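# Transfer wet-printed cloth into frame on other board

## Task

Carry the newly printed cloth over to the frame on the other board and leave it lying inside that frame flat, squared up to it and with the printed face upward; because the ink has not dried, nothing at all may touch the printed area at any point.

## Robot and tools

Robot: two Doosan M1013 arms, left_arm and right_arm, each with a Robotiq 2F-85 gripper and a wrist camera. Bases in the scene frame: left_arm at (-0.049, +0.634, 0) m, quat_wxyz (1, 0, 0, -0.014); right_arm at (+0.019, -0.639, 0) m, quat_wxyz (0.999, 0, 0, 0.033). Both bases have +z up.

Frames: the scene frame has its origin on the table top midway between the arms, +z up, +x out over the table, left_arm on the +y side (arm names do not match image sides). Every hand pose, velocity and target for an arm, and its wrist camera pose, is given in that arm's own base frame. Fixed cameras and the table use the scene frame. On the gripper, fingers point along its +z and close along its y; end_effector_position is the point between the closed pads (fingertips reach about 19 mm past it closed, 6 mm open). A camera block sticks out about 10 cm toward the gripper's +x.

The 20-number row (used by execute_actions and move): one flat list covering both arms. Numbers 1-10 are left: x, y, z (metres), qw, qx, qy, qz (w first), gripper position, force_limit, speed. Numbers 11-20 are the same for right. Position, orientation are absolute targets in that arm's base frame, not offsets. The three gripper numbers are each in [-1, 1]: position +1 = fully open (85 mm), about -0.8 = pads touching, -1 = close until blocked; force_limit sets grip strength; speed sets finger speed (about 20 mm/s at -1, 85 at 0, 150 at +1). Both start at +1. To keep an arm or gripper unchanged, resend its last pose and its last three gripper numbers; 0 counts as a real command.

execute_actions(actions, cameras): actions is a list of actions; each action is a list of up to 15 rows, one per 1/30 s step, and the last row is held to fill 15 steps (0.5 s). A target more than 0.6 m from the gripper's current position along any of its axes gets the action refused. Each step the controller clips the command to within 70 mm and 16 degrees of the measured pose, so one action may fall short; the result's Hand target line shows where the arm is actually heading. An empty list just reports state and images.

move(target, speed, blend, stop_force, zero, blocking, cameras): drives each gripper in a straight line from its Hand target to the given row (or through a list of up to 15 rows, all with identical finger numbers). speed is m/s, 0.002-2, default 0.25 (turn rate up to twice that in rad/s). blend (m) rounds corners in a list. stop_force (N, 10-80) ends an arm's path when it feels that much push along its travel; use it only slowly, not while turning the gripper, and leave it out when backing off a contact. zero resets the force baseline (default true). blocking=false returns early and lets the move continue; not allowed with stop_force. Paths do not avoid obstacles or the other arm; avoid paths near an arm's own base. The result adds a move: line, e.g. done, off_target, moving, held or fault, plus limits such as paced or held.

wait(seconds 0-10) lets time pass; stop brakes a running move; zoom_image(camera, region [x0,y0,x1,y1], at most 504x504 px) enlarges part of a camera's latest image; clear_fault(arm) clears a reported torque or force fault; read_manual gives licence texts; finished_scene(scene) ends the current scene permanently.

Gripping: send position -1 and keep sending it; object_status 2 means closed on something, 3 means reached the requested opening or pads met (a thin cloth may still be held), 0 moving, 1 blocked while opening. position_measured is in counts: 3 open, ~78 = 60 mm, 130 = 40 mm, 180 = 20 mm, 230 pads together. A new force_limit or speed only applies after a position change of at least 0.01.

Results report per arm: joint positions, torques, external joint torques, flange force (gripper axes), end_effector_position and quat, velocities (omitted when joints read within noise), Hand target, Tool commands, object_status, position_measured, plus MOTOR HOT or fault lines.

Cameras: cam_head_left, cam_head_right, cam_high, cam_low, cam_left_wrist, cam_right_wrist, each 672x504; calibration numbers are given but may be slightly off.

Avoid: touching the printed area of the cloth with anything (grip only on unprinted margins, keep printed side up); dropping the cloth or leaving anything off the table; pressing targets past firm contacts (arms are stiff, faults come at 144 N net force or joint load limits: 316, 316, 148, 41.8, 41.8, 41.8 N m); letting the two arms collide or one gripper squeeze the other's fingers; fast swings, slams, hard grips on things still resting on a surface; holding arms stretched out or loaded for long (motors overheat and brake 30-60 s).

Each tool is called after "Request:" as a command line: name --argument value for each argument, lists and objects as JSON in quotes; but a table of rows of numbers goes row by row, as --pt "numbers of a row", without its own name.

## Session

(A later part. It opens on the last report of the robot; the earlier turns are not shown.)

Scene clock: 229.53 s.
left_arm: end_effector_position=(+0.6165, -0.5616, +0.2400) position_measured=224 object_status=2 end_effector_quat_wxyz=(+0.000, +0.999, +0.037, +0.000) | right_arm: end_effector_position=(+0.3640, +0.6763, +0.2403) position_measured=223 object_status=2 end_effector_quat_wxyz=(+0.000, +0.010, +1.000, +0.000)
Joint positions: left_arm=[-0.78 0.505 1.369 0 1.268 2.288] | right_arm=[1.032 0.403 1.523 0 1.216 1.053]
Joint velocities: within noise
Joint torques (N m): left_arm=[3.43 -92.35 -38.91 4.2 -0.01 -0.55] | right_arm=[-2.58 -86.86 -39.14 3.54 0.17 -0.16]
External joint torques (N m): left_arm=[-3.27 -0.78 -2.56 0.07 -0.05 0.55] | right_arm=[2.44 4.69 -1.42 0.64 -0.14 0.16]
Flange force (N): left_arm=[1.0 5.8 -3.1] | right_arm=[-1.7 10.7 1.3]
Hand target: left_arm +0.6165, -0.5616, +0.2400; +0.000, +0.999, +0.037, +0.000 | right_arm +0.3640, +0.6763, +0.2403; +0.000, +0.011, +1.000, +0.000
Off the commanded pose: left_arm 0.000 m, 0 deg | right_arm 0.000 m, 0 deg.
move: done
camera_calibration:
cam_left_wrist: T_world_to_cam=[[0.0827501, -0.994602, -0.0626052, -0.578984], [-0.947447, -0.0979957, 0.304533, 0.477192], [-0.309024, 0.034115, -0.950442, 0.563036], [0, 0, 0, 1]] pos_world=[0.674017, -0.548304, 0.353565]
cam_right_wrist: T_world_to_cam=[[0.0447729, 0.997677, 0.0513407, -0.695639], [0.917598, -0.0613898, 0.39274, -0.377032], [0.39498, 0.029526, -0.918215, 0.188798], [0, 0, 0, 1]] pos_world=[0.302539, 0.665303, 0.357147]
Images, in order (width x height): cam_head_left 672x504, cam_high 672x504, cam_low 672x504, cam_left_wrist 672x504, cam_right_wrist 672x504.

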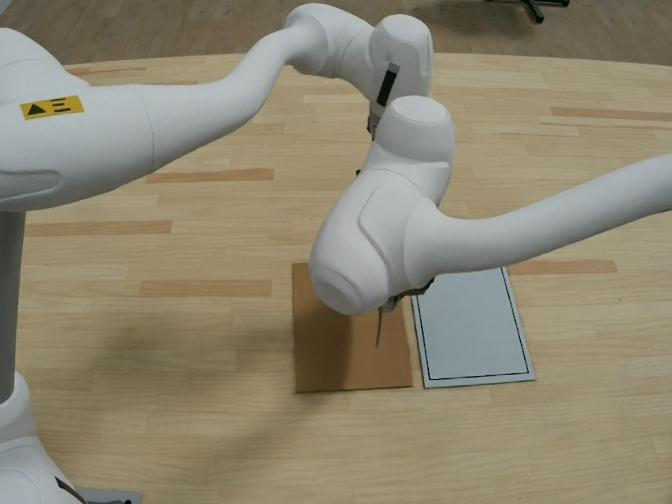

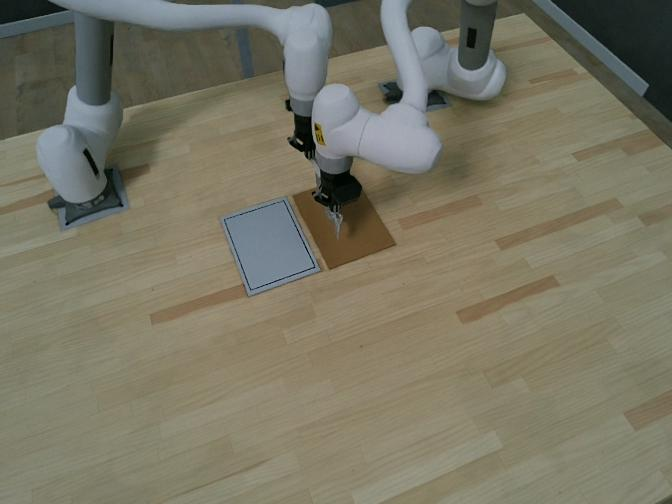

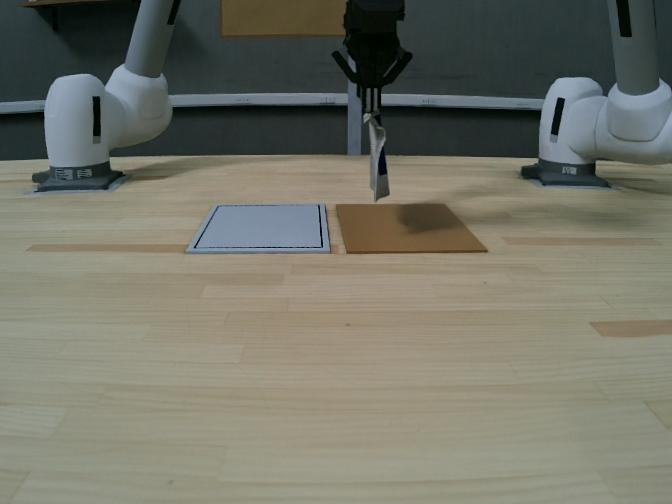

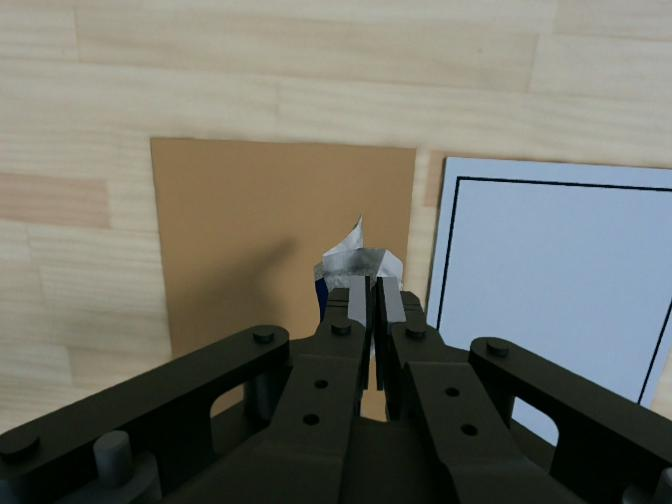

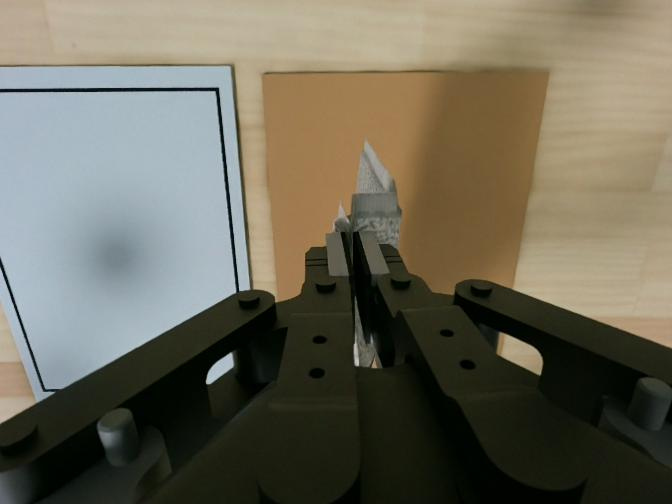

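Request:
move --pt "0.6029 -0.6436 0.24 0 0.99979 0.0205 0 -1 -0.9 -1 0.3465 0.5917 0.2395 0 0.0265 0.99965 0 -1 -0.9 -1" --speed 0.08 --cameras '["cam_left_wrist","cam_right_wrist","cam_low","cam_high"]'

Request:
zoom_image --camera "cam_left_wrist" --region '[250, 100, 672, 420]'

Request:
zoom_image --camera "cam_right_wrist" --region '[0, 40, 450, 420]'

Scene clock: 248.33 s.
left_arm: end_effector_position=(+0.6029, -0.6436, +0.2400) position_measured=224 object_status=2 end_effector_quat_wxyz=(+0.000, +1.000, +0.021, +0.000) | right_arm: end_effector_position=(+0.3465, +0.5917, +0.2395) position_measured=223 object_status=2 end_effector_quat_wxyz=(+0.000, +0.026, +1.000, +0.000)
Joint positions: left_arm=[-0.857 0.582 1.246 0 1.314 2.243] | right_arm=[0.991 0.28 1.697 0 1.165 1.044]
Joint velocities: within noise
Joint torques (N m): left_arm=[3.56 -99.43 -39.06 4.26 0.07 -0.55] | right_arm=[-2.7 -73.73 -38.75 3.46 0.12 -0.18]
External joint torques (N m): left_arm=[-3.7 -0.84 -2.86 0.06 -0.12 0.55] | right_arm=[2.62 4.82 -1.02 0.64 -0.09 0.18]
Flange force (N): left_arm=[1.2 6.9 -3.4] | right_arm=[-0.7 10.2 2.1]
Hand target: left_arm +0.6029, -0.6436, +0.2400; +0.000, +1.000, +0.020, +0.000 | right_arm +0.3465, +0.5917, +0.2395; +0.000, +0.026, +1.000, +0.000
Off the commanded pose: left_arm 0.000 m, 0 deg | right_arm 0.000 m, 0 deg.
move: done
camera_calibration:
cam_left_wrist: T_world_to_cam=[[0.050891, -0.996741, -0.0625955, -0.641589], [-0.950113, -0.067632, 0.304485, 0.477436], [-0.307726, 0.0439772, -0.950458, 0.567197], [0, 0, 0, 1]] pos_world=[0.660811, -0.632151, 0.353565]
cam_right_wrist: T_world_to_cam=[[0.076672, 0.995734, 0.0513257, -0.620387], [0.915187, -0.0907112, 0.392689, -0.347721], [0.39567, 0.0168644, -0.918238, 0.204695], [0, 0, 0, 1]] pos_world=[0.284804, 0.582747, 0.356347]
Images, in order (width x height): cam_high 672x504, cam_low 672x504, cam_left_wrist 672x504, cam_right_wrist 672x504.

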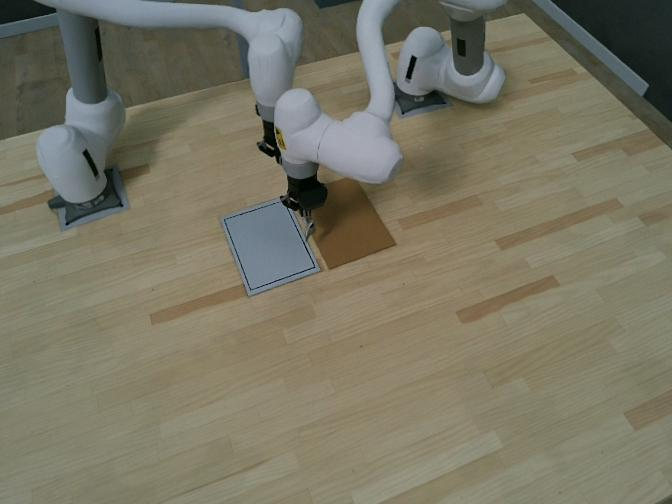

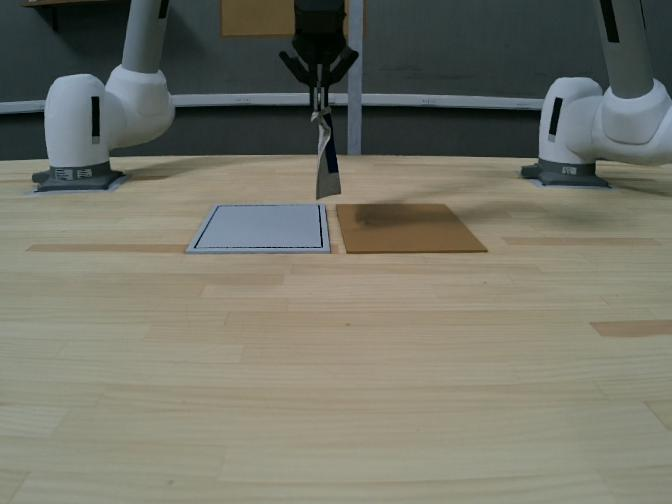

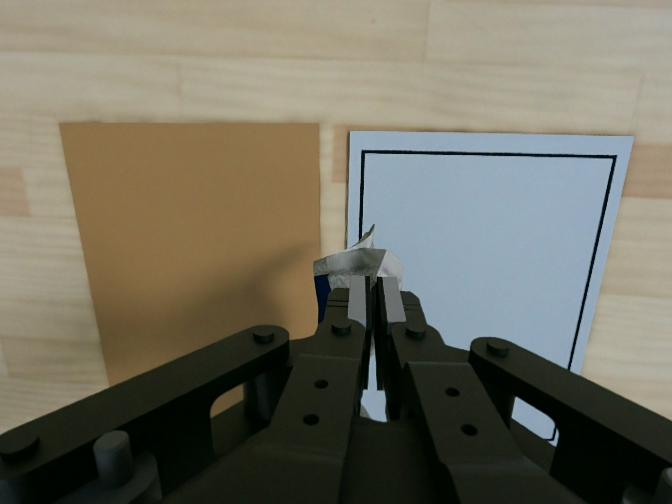

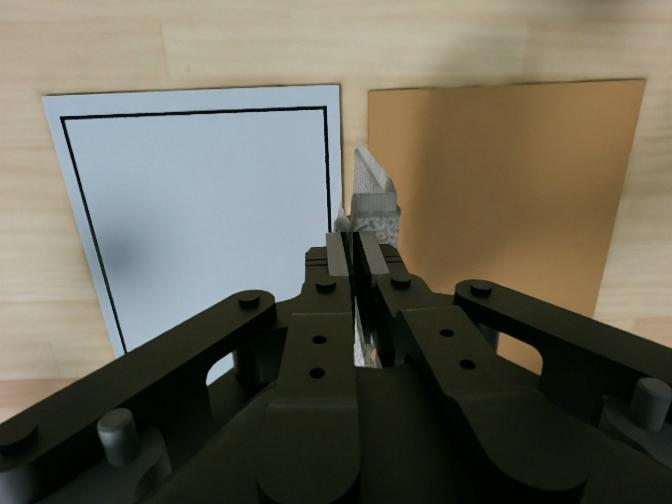

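Scaled by 1.194 from the camera's 672x504 image, which has a finer 960x720 frame.

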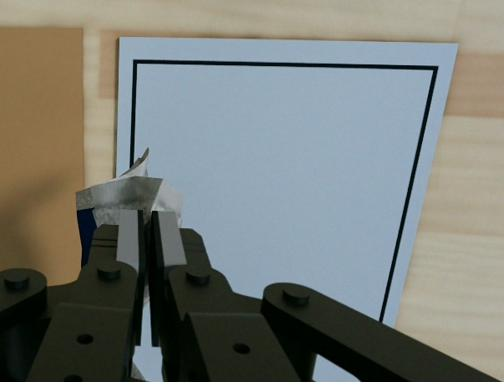

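Scaled by 1.120 from the camera's 672x504 image, which has a finer 960x720 frame.

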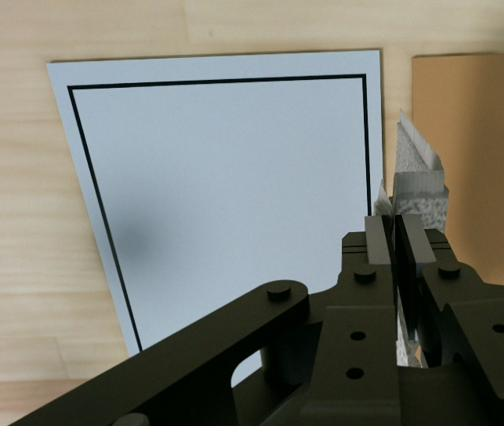

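Request:
move --pt "0.6045 -0.6432 0.178 0 0.99979 0.0203 0 -1 -0.9 -1 0.3475 0.5917 0.1765 0 0.0265 0.99965 0 -1 -0.9 -1" --speed 0.06 --cameras '["cam_left_wrist","cam_right_wrist","cam_low","cam_high"]'

Request:
zoom_image --camera "cam_low" --region '[170, 80, 470, 280]'

Scene clock: 256.70 s.
left_arm: end_effector_position=(+0.6045, -0.6432, +0.1780) position_measured=224 object_status=2 end_effector_quat_wxyz=(+0.000, +1.000, +0.020, +0.000) | right_arm: end_effector_position=(+0.3475, +0.5917, +0.1765) position_measured=223 object_status=2 end_effector_quat_wxyz=(+0.000, +0.027, +1.000, +0.000)
Joint positions: left_arm=[-0.855 0.614 1.309 0 1.219 2.245] | right_arm=[0.989 0.326 1.759 0 1.057 1.042]
Joint velocities: within noise
Joint torques (N m): left_arm=[3.59 -101.51 -38.29 4.09 0.01 -0.59] | right_arm=[-2.55 -76.72 -36.47 3.22 0.09 -0.2]
External joint torques (N m): left_arm=[-3.87 0 -2.31 0.09 -0.07 0.59] | right_arm=[2.41 4.95 -1.25 0.67 -0.05 0.2]
Flange force (N): left_arm=[1.0 6.9 -2.1] | right_arm=[-1.1 10.4 2.9]
Hand target: left_arm +0.6045, -0.6432, +0.1780; +0.000, +1.000, +0.020, +0.000 | right_arm +0.3475, +0.5917, +0.1765; +0.000, +0.026, +1.000, +0.000
Off the commanded pose: left_arm 0.000 m, 0 deg | right_arm 0.000 m, 0 deg.
move: done
camera_calibration:
cam_left_wrist: T_world_to_cam=[[0.0504519, -0.996758, -0.0626674, -0.644851], [-0.950138, -0.0672361, 0.304495, 0.498126], [-0.307722, 0.0441803, -0.95045, 0.508868], [0, 0, 0, 1]] pos_world=[0.662412, -0.631751, 0.291565]
cam_right_wrist: T_world_to_cam=[[0.0766376, 0.995732, 0.0514273, -0.617249], [0.915153, -0.0907212, 0.392765, -0.323904], [0.395754, 0.0169633, -0.9182, 0.146358], [0, 0, 0, 1]] pos_world=[0.285804, 0.582747, 0.293347]
Images, in order (width x height): cam_high 672x504, cam_low 672x504, cam_left_wrist 672x504, cam_right_wrist 672x504.

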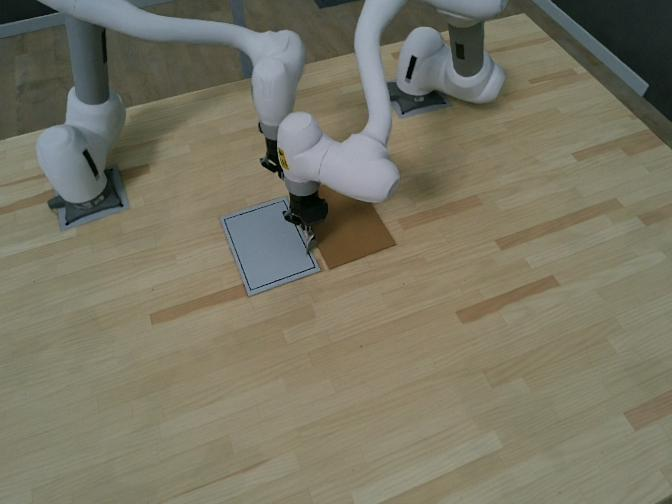

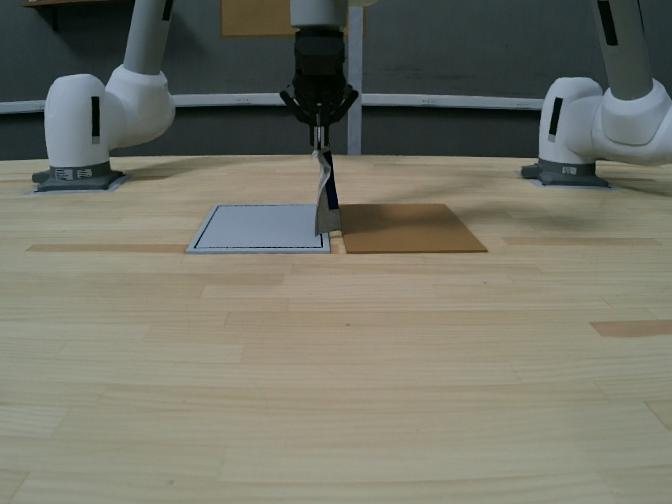

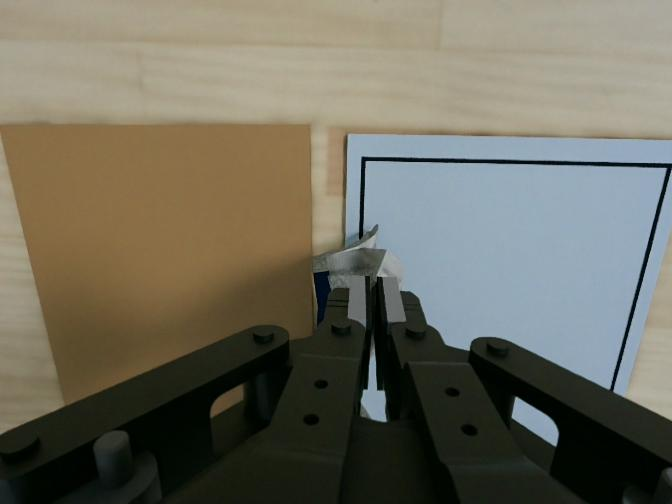

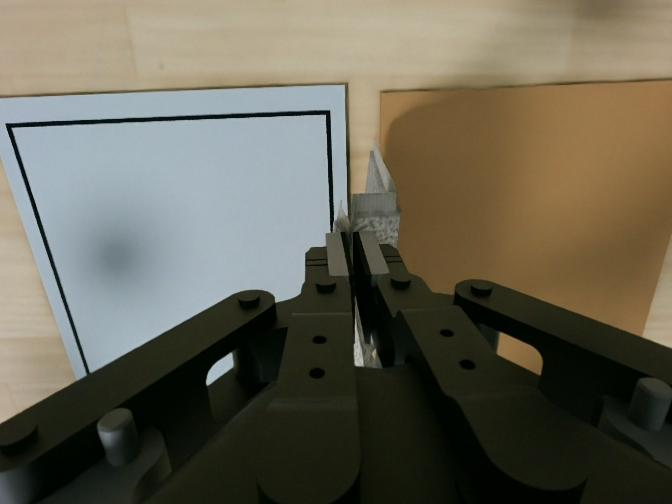

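Scaled by 1.680 from the camera's 672x504 image, which has a finer 960x720 frame.

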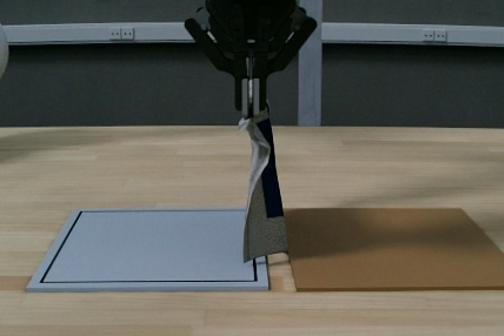

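Request:
zoom_image --camera "cam_high" --region '[200, 150, 420, 315]'

Request:
execute_actions --actions '[]' --cameras '["cam_head_left","cam_head_right"]'

Scaled by 2.291 from the camera's 672x504 image, which has a finer 960x720 frame.

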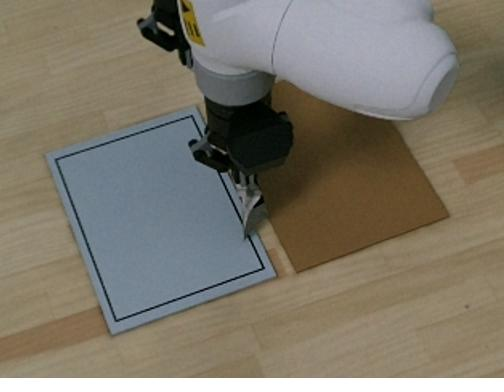

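Scene clock: 259.97 s.
left_arm: end_effector_position=(+0.6045, -0.6432, +0.1780) position_measured=224 object_status=2 end_effector_quat_wxyz=(+0.000, +1.000, +0.020, +0.000) | right_arm: end_effector_position=(+0.3475, +0.5917, +0.1765) position_measured=223 object_status=2 end_effector_quat_wxyz=(+0.000, +0.027, +1.000, +0.000)
Joint positions: left_arm=[-0.855 0.614 1.309 0 1.219 2.245] | right_arm=[0.989 0.326 1.759 0 1.057 1.042]
Joint velocities: within noise
Joint torques (N m): left_arm=[3.53 -101.49 -38.24 4.11 0.01 -0.56] | right_arm=[-2.52 -76.47 -36.61 3.23 0.07 -0.23]
External joint torques (N m): left_arm=[-3.52 -0.08 -2.36 0.08 -0.06 0.56] | right_arm=[2.4 5.23 -0.91 0.65 -0.04 0.23]
Flange force (N): left_arm=[1.3 6.7 -2.2] | right_arm=[-1.0 10.2 3.5]
Hand target: left_arm +0.6045, -0.6432, +0.1780; +0.000, +1.000, +0.020, +0.000 | right_arm +0.3475, +0.5917, +0.1765; +0.000, +0.026, +1.000, +0.000
Tool commands: left_gripper/position=-1.0 left_gripper/force_limit=-0.9 left_gripper/speed=-1.0 right_gripper/position=-1.0 right_gripper/force_limit=-0.9 right_gripper/speed=-1.0
Off the commanded pose: left_arm 0.000 m, 0 deg | right_arm 0.000 m, 0 deg.
Images, in order (width x height): cam_head_left 672x504, cam_head_right 672x504.

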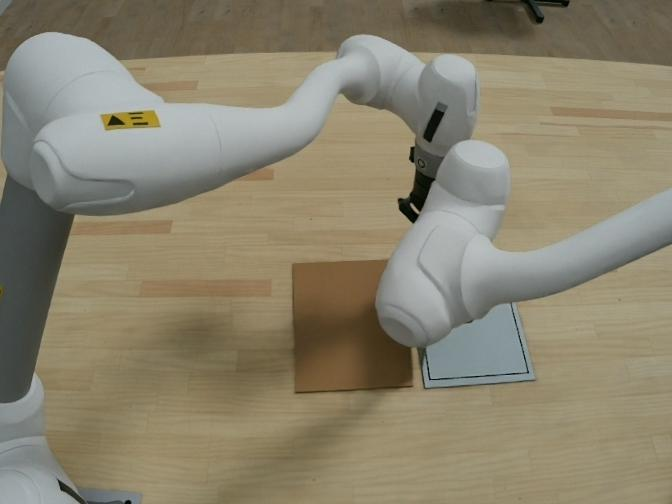

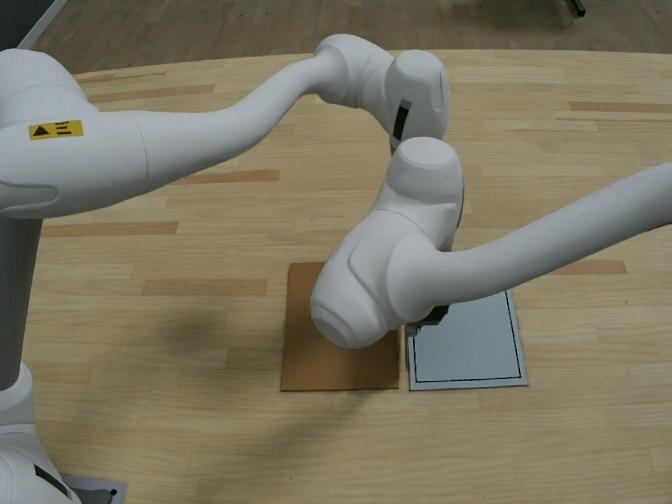

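Request:
zoom_image --camera "cam_high" --region '[280, 215, 340, 275]'

Request:
zoom_image --camera "cam_low" --region '[290, 130, 370, 260]'

This scene's latest camera images include none from cam_high. They are from: cam_head_left, cam_head_right. cam_high's image comes with the result of a call that names it in "cameras".

This scene's latest camera images include none from cam_low. They are from: cam_head_left, cam_head_right. cam_low's image comes with the result of a call that names it in "cameras".

Request:
execute_actions --actions '[]' --cameras '["cam_high","cam_low"]'

Request:
zoom_image --camera "cam_high" --region '[270, 210, 340, 280]'

Request:
zoom_image --camera "cam_low" --region '[270, 130, 380, 260]'

Scene clock: 262.43 s.
left_arm: end_effector_position=(+0.6045, -0.6432, +0.1780) position_measured=224 object_status=2 end_effector_quat_wxyz=(+0.000, +1.000, +0.020, +0.000) | right_arm: end_effector_position=(+0.3475, +0.5917, +0.1765) position_measured=223 object_status=2 end_effector_quat_wxyz=(+0.000, +0.027, +1.000, +0.000)
Joint positions: left_arm=[-0.855 0.614 1.309 0 1.219 2.245] | right_arm=[0.989 0.326 1.759 0 1.057 1.042]
Joint velocities: within noise
Joint torques (N m): left_arm=[3.49 -101.3 -38.09 4.08 0.01 -0.58] | right_arm=[-2.72 -76.42 -36.48 3.25 0.08 -0.21]
External joint torques (N m): left_arm=[-3.61 -1.01 -2.73 0.12 -0.06 0.58] | right_arm=[2.67 4.73 -1.24 0.64 -0.05 0.21]
Flange force (N): left_arm=[0.9 6.3 -3.0] | right_arm=[-0.6 10.3 2.8]
Hand target: left_arm +0.6045, -0.6432, +0.1780; +0.000, +1.000, +0.020, +0.000 | right_arm +0.3475, +0.5917, +0.1765; +0.000, +0.026, +1.000, +0.000
Tool commands: left_gripper/position=-1.0 left_gripper/force_limit=-0.9 left_gripper/speed=-1.0 right_gripper/position=-1.0 right_gripper/force_limit=-0.9 right_gripper/speed=-1.0
Off the commanded pose: left_arm 0.000 m, 0 deg | right_arm 0.000 m, 0 deg.
Images, in order (width x height): cam_high 672x504, cam_low 672x504.

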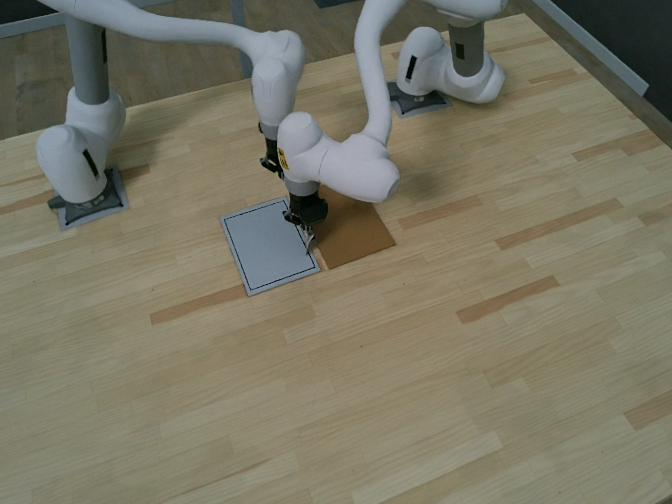

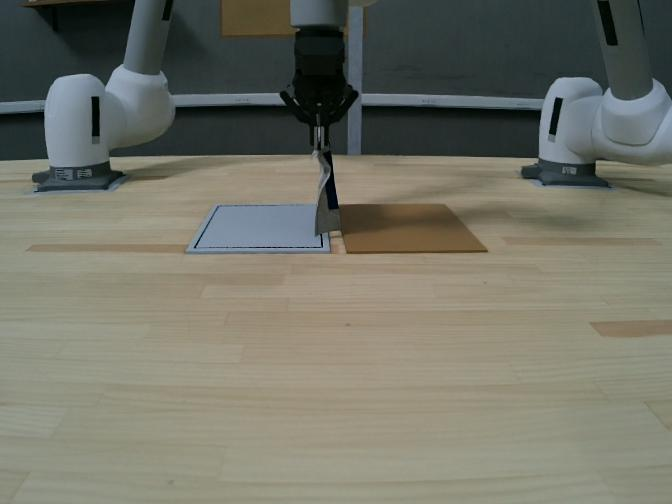

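Scaled by 7.200 from the camera's 672x504 image, which has a finer 960x720 frame.

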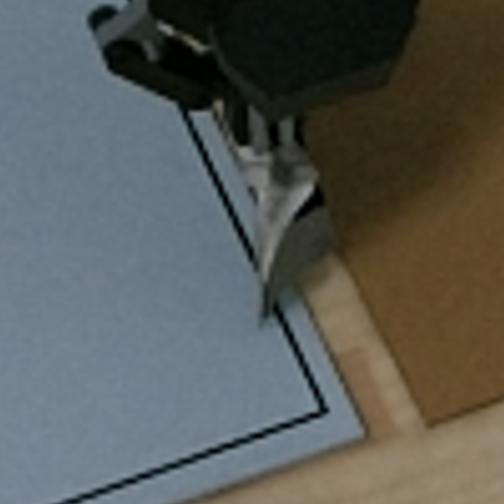

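Scaled by 3.877 from the camera's 672x504 image, which has a finer 960x720 frame.

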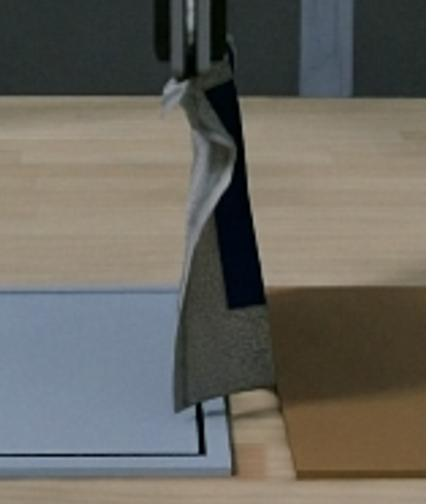

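Request:
move --pt "0.6105 -0.6432 0.195 0 0.99979 0.0203 0 -1 -0.9 -1 0.3455 0.5917 0.1935 0 0.0265 0.99965 0 -1 -0.9 -1" --speed 0.03 --cameras '["cam_low","cam_high"]'

Request:
zoom_image --camera "cam_low" --region '[270, 130, 380, 260]'

Scene clock: 267.63 s.
left_arm: end_effector_position=(+0.6105, -0.6432, +0.1950) position_measured=224 object_status=2 end_effector_quat_wxyz=(+0.000, +1.000, +0.020, +0.000) | right_arm: end_effector_position=(+0.3455, +0.5917, +0.1935) position_measured=223 object_status=2 end_effector_quat_wxyz=(+0.000, +0.027, +1.000, +0.000)
Joint positions: left_arm=[-0.85 0.611 1.281 0 1.249 2.251] | right_arm=[0.992 0.311 1.745 0 1.085 1.045]
Joint velocities: within noise
Joint torques (N m): left_arm=[3.69 -101.57 -38.55 4.19 -0.04 -0.58] | right_arm=[-2.55 -75.6 -36.85 3.37 0.11 -0.21]
External joint torques (N m): left_arm=[-3.68 -0.18 -2.42 0.03 -0.02 0.58] | right_arm=[2.63 5.18 -1.27 0.57 -0.08 0.21]
Flange force (N): left_arm=[1.3 6.8 -2.5] | right_arm=[-1.0 11.0 2.9]
Hand target: left_arm +0.6105, -0.6432, +0.1950; +0.000, +1.000, +0.020, +0.000 | right_arm +0.3455, +0.5917, +0.1935; +0.000, +0.026, +1.000, +0.000
Off the commanded pose: left_arm 0.000 m, 0 deg | right_arm 0.000 m, 0 deg.
move: done
Images, in order (width x height): cam_high 672x504, cam_low 672x504.

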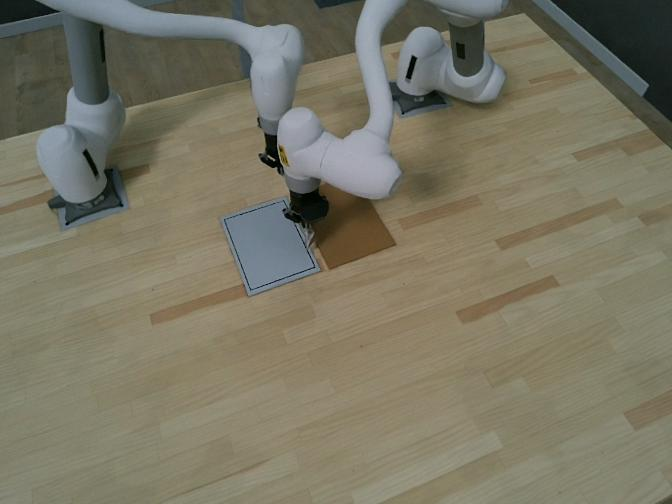

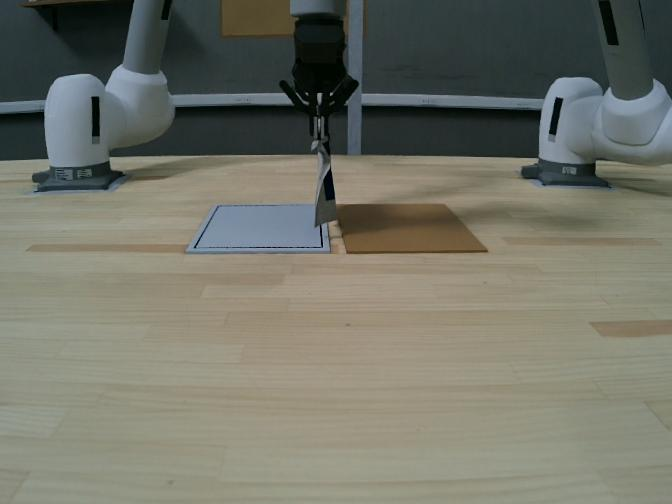

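Scaled by 3.877 from the camera's 672x504 image, which has a finer 960x720 frame.

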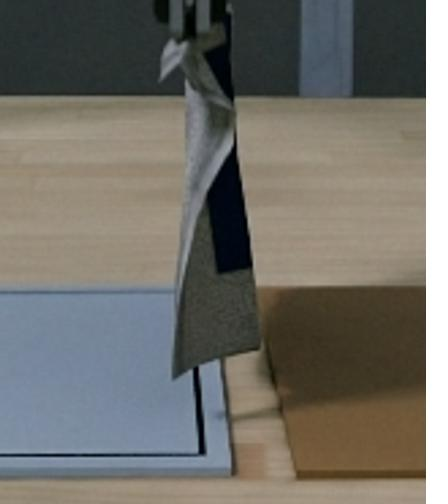

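Request:
move --pt "0.6155 -0.6430 0.195 0 0.99979 0.0203 0 -1 -0.9 -1 0.3405 0.5919 0.1935 0 0.0265 0.99965 0 -1 -0.9 -1" --speed 0.02 --cameras '["cam_low","cam_left_wrist","cam_right_wrist"]'

Request:
zoom_image --camera "cam_low" --region '[270, 130, 380, 260]'

Scene clock: 270.40 s.
left_arm: end_effector_position=(+0.6155, -0.6430, +0.1950) position_measured=224 object_status=2 end_effector_quat_wxyz=(+0.000, +1.000, +0.020, +0.000) | right_arm: end_effector_position=(+0.3405, +0.5919, +0.1935) position_measured=223 object_status=2 end_effector_quat_wxyz=(+0.000, +0.027, +1.000, +0.000)
Joint positions: left_arm=[-0.846 0.617 1.273 0 1.252 2.255] | right_arm=[0.998 0.308 1.75 0 1.084 1.051]
Joint velocities: within noise
Joint torques (N m): left_arm=[3.99 -102.27 -38.76 4.27 -0.05 -0.54] | right_arm=[-2.54 -75.05 -36.82 3.38 0.18 -0.2]
External joint torques (N m): left_arm=[-4.13 -0.45 -2.45 -0.03 0 0.54] | right_arm=[2.6 4.47 -1.41 0.57 -0.14 0.2]
Flange force (N): left_arm=[0.8 6.9 -2.7] | right_arm=[-0.6 10.3 2.3]
Hand target: left_arm +0.6155, -0.6430, +0.1950; +0.000, +1.000, +0.020, +0.000 | right_arm +0.3405, +0.5919, +0.1935; +0.000, +0.026, +1.000, +0.000
Off the commanded pose: left_arm 0.000 m, 0 deg | right_arm 0.000 m, 0 deg.
move: done
camera_calibration:
cam_left_wrist: T_world_to_cam=[[0.0504519, -0.996758, -0.0626674, -0.644148], [-0.950138, -0.0672361, 0.304495, 0.503445], [-0.307722, 0.0441803, -0.95045, 0.528306], [0, 0, 0, 1]] pos_world=[0.673412, -0.631551, 0.308465]
cam_right_wrist: T_world_to_cam=[[0.076672, 0.995734, 0.0513257, -0.617765], [0.915187, -0.0907112, 0.392689, -0.324148], [0.39567, 0.0168644, -0.918238, 0.164827], [0, 0, 0, 1]] pos_world=[0.278804, 0.582947, 0.310347]
Images, in order (width x height): cam_low 672x504, cam_left_wrist 672x504, cam_right_wrist 672x504.

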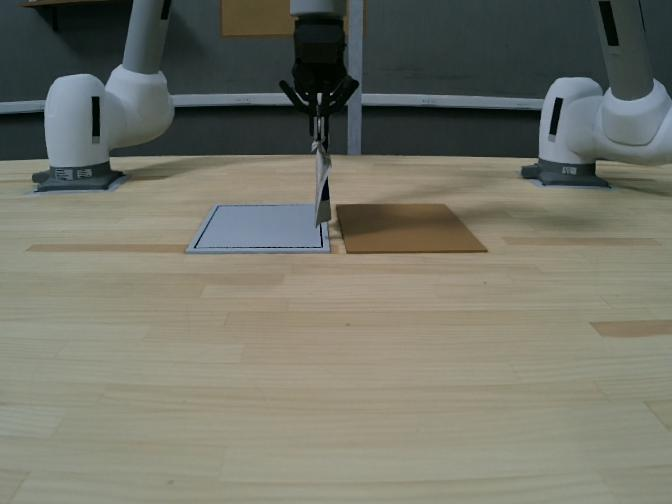

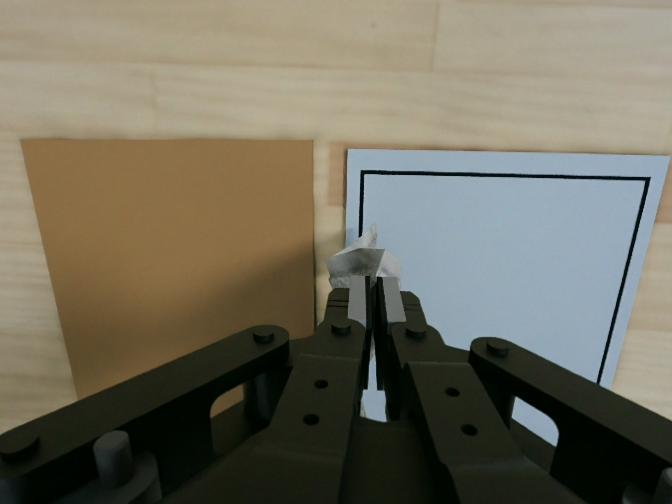

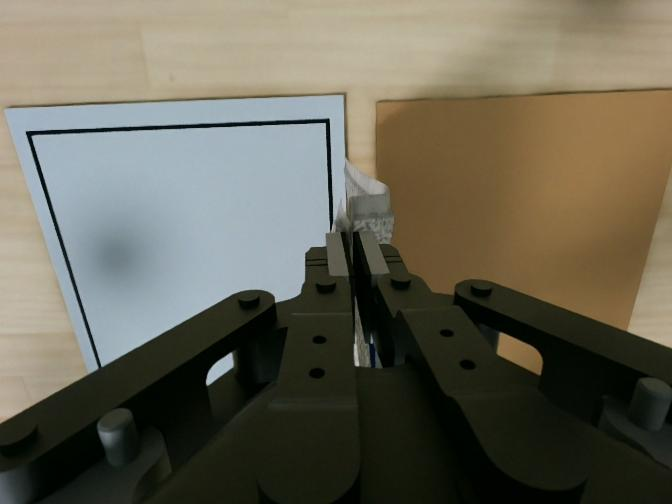

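Scaled by 3.877 from the camera's 672x504 image, which has a finer 960x720 frame.

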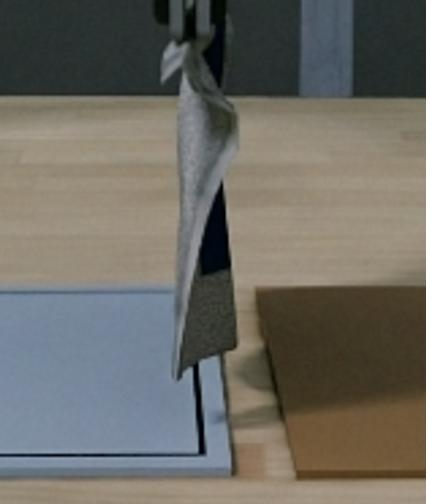

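Request:
move --pt "0.6175 -0.6430 0.195 0 0.99979 0.0203 0 -1 -0.9 -1 0.3380 0.5920 0.1935 0 0.0265 0.99965 0 -1 -0.9 -1" --speed 0.01 --cameras '["cam_low","cam_high"]'

Request:
zoom_image --camera "cam_low" --region '[270, 130, 380, 260]'

Request:
zoom_image --camera "cam_high" --region '[270, 210, 340, 280]'

Scene clock: 273.10 s.
left_arm: end_effector_position=(+0.6175, -0.6430, +0.1950) position_measured=224 object_status=2 end_effector_quat_wxyz=(+0.000, +1.000, +0.020, +0.000) | right_arm: end_effector_position=(+0.3380, +0.5920, +0.1935) position_measured=223 object_status=2 end_effector_quat_wxyz=(+0.000, +0.027, +1.000, +0.000)
Joint positions: left_arm=[-0.844 0.619 1.269 0 1.254 2.257] | right_arm=[1.001 0.306 1.752 0 1.083 1.054]
Joint velocities: within noise
Joint torques (N m): left_arm=[3.94 -102.21 -38.87 4.3 -0.09 -0.57] | right_arm=[-2.12 -74.71 -36.78 3.45 0.17 -0.19]
External joint torques (N m): left_arm=[-3.82 -0.65 -2.32 -0.05 0.04 0.57] | right_arm=[2.1 4.52 -1.41 0.49 -0.14 0.19]
Flange force (N): left_arm=[0.7 6.2 -2.7] | right_arm=[-1.3 10.0 2.3]
Hand target: left_arm +0.6175, -0.6430, +0.1950; +0.000, +1.000, +0.020, +0.000 | right_arm +0.3380, +0.5920, +0.1935; +0.000, +0.026, +1.000, +0.000
Off the commanded pose: left_arm 0.000 m, 0 deg | right_arm 0.000 m, 0 deg.
move: done
Images, in order (width x height): cam_high 672x504, cam_low 672x504.

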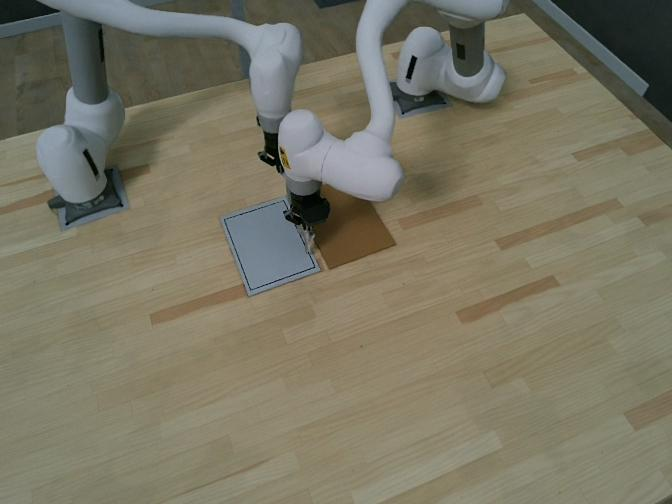

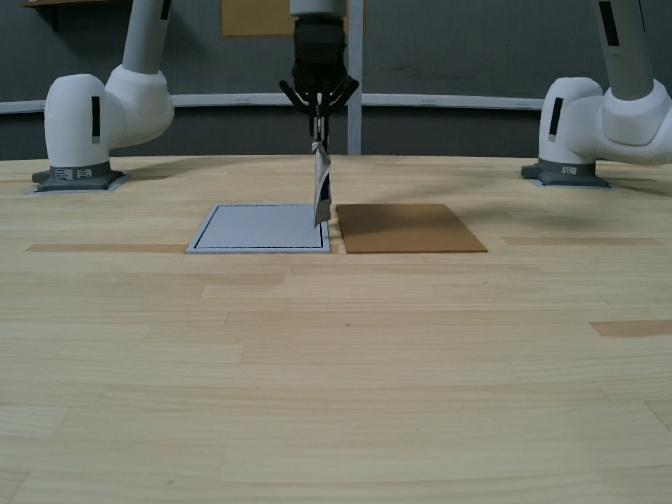

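Scaled by 3.877 from the camera's 672x504 image, which has a finer 960x720 frame.

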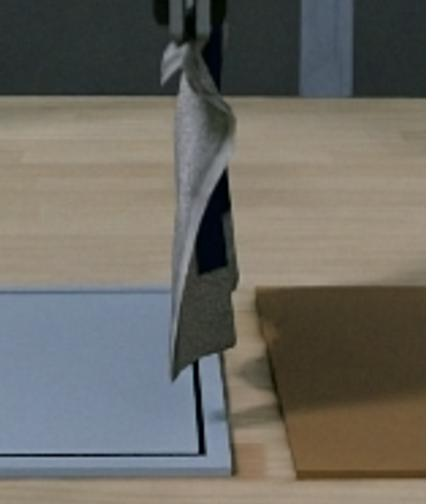

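Scaled by 7.200 from the camera's 672x504 image, which has a finer 960x720 frame.

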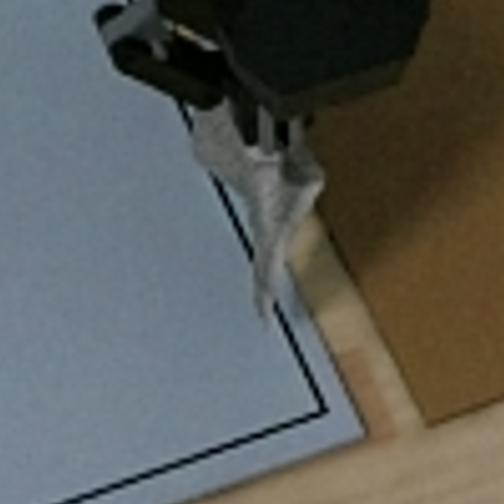

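Request:
move --pt "0.6165 -0.6432 0.178 0 0.99979 0.0203 0 -1 -0.9 -1 0.3390 0.5919 0.1765 0 0.0265 0.99965 0 -1 -0.9 -1" --pt "0.6166 -0.6452 0.168 0 0.99979 0.0203 0 -1 -0.9 -1 0.3389 0.5900 0.1665 0 0.0265 0.99965 0 -1 -0.9 -1" --speed 0.04 --cameras '["cam_low","cam_high","cam_left_wrist","cam_right_wrist"]'

Request:
zoom_image --camera "cam_low" --region '[270, 130, 380, 260]'

Request:
zoom_image --camera "cam_high" --region '[270, 210, 340, 280]'

Scene clock: 278.10 s.
left_arm: end_effector_position=(+0.6166, -0.6452, +0.1680) position_measured=224 object_status=2 end_effector_quat_wxyz=(+0.000, +1.000, +0.020, +0.000) | right_arm: end_effector_position=(+0.3389, +0.5900, +0.1665) position_measured=223 object_status=2 end_effector_quat_wxyz=(+0.000, +0.026, +1.000, +0.000)
Joint positions: left_arm=[-0.847 0.635 1.292 0 1.214 2.254] | right_arm=[0.999 0.326 1.78 0 1.036 1.052]
Joint velocities: within noise
Joint torques (N m): left_arm=[3.67 -103.26 -38.29 4.23 -0.03 -0.57] | right_arm=[-2.18 -76.08 -35.88 3.32 0.23 -0.19]
External joint torques (N m): left_arm=[-3.71 -0.3 -2.29 -0.05 -0.03 0.57] | right_arm=[2.29 4.98 -1.26 0.53 -0.19 0.19]
Flange force (N): left_arm=[1.0 6.5 -2.2] | right_arm=[-1.1 10.3 3.4]
Hand target: left_arm +0.6166, -0.6452, +0.1680; +0.000, +1.000, +0.020, +0.000 | right_arm +0.3389, +0.5900, +0.1665; +0.000, +0.026, +1.000, +0.000
Off the commanded pose: left_arm 0.000 m, 0 deg | right_arm 0.000 m, 0 deg.
move: done
camera_calibration:
cam_left_wrist: T_world_to_cam=[[0.0504519, -0.996758, -0.0626674, -0.648082], [-0.950138, -0.0672361, 0.304495, 0.512533], [-0.307722, 0.0441803, -0.95045, 0.503175], [0, 0, 0, 1]] pos_world=[0.674512, -0.633751, 0.281565]
cam_right_wrist: T_world_to_cam=[[0.0766307, 0.995733, 0.0514244, -0.614381], [0.915154, -0.0907137, 0.392765, -0.312265], [0.395754, 0.0169634, -0.9182, 0.140608], [0, 0, 0, 1]] pos_world=[0.277204, 0.581047, 0.283347]
Images, in order (width x height): cam_high 672x504, cam_low 672x504, cam_left_wrist 672x504, cam_right_wrist 672x504.

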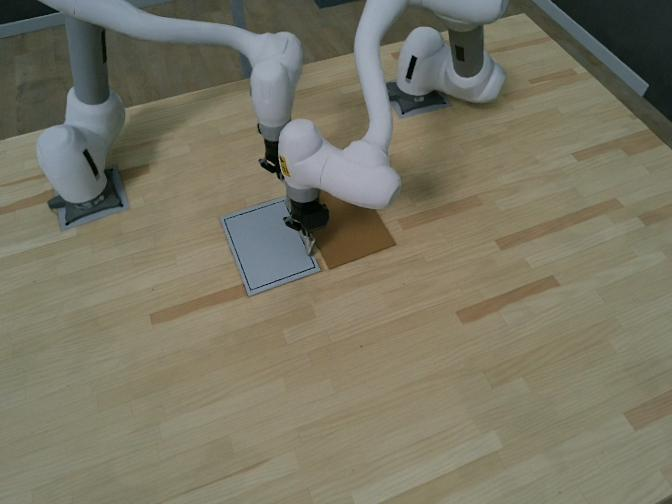

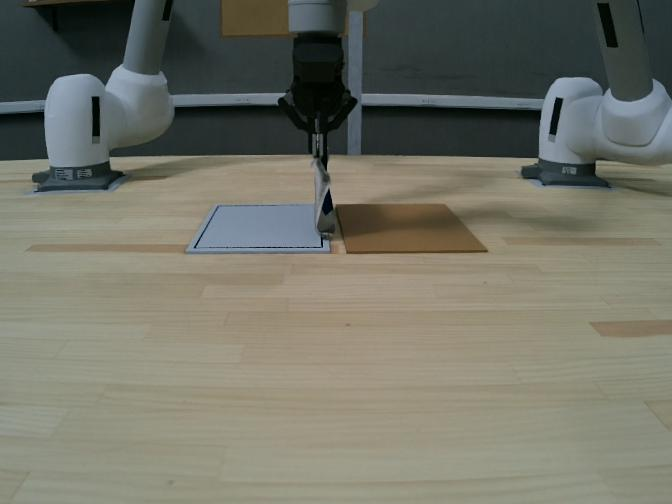

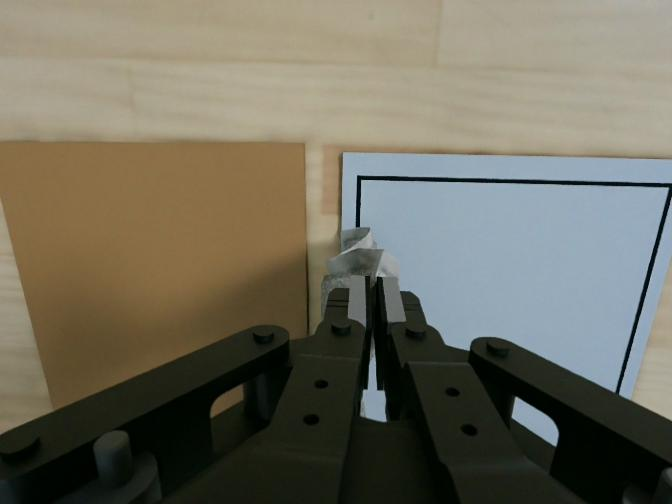

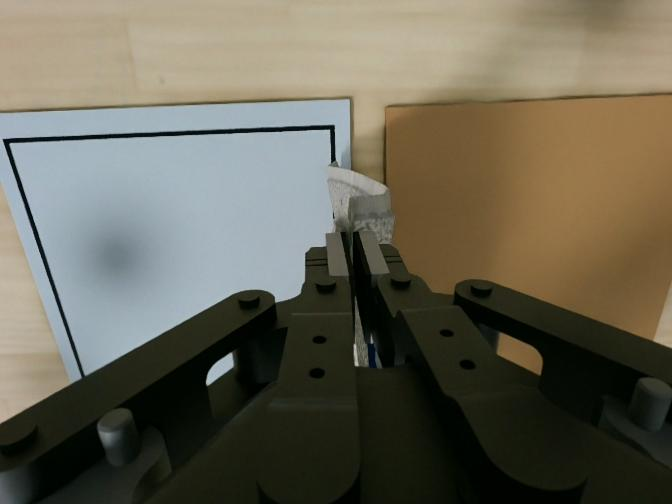

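Scaled by 3.877 from the camera's 672x504 image, which has a finer 960x720 frame.

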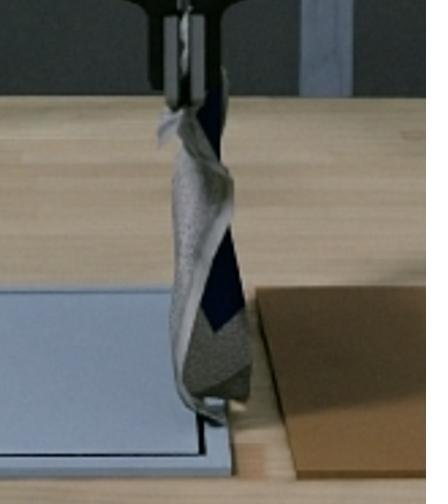

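Scaled by 7.200 from the camera's 672x504 image, which has a finer 960x720 frame.

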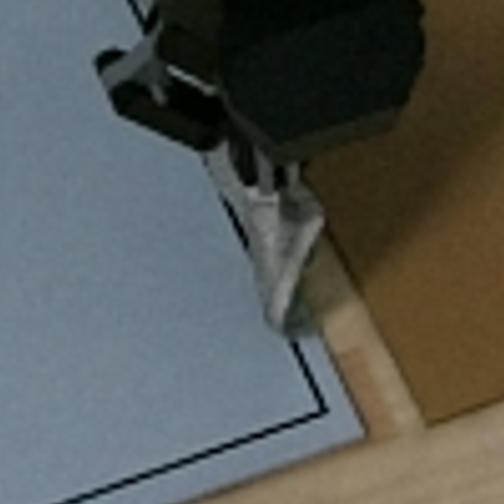

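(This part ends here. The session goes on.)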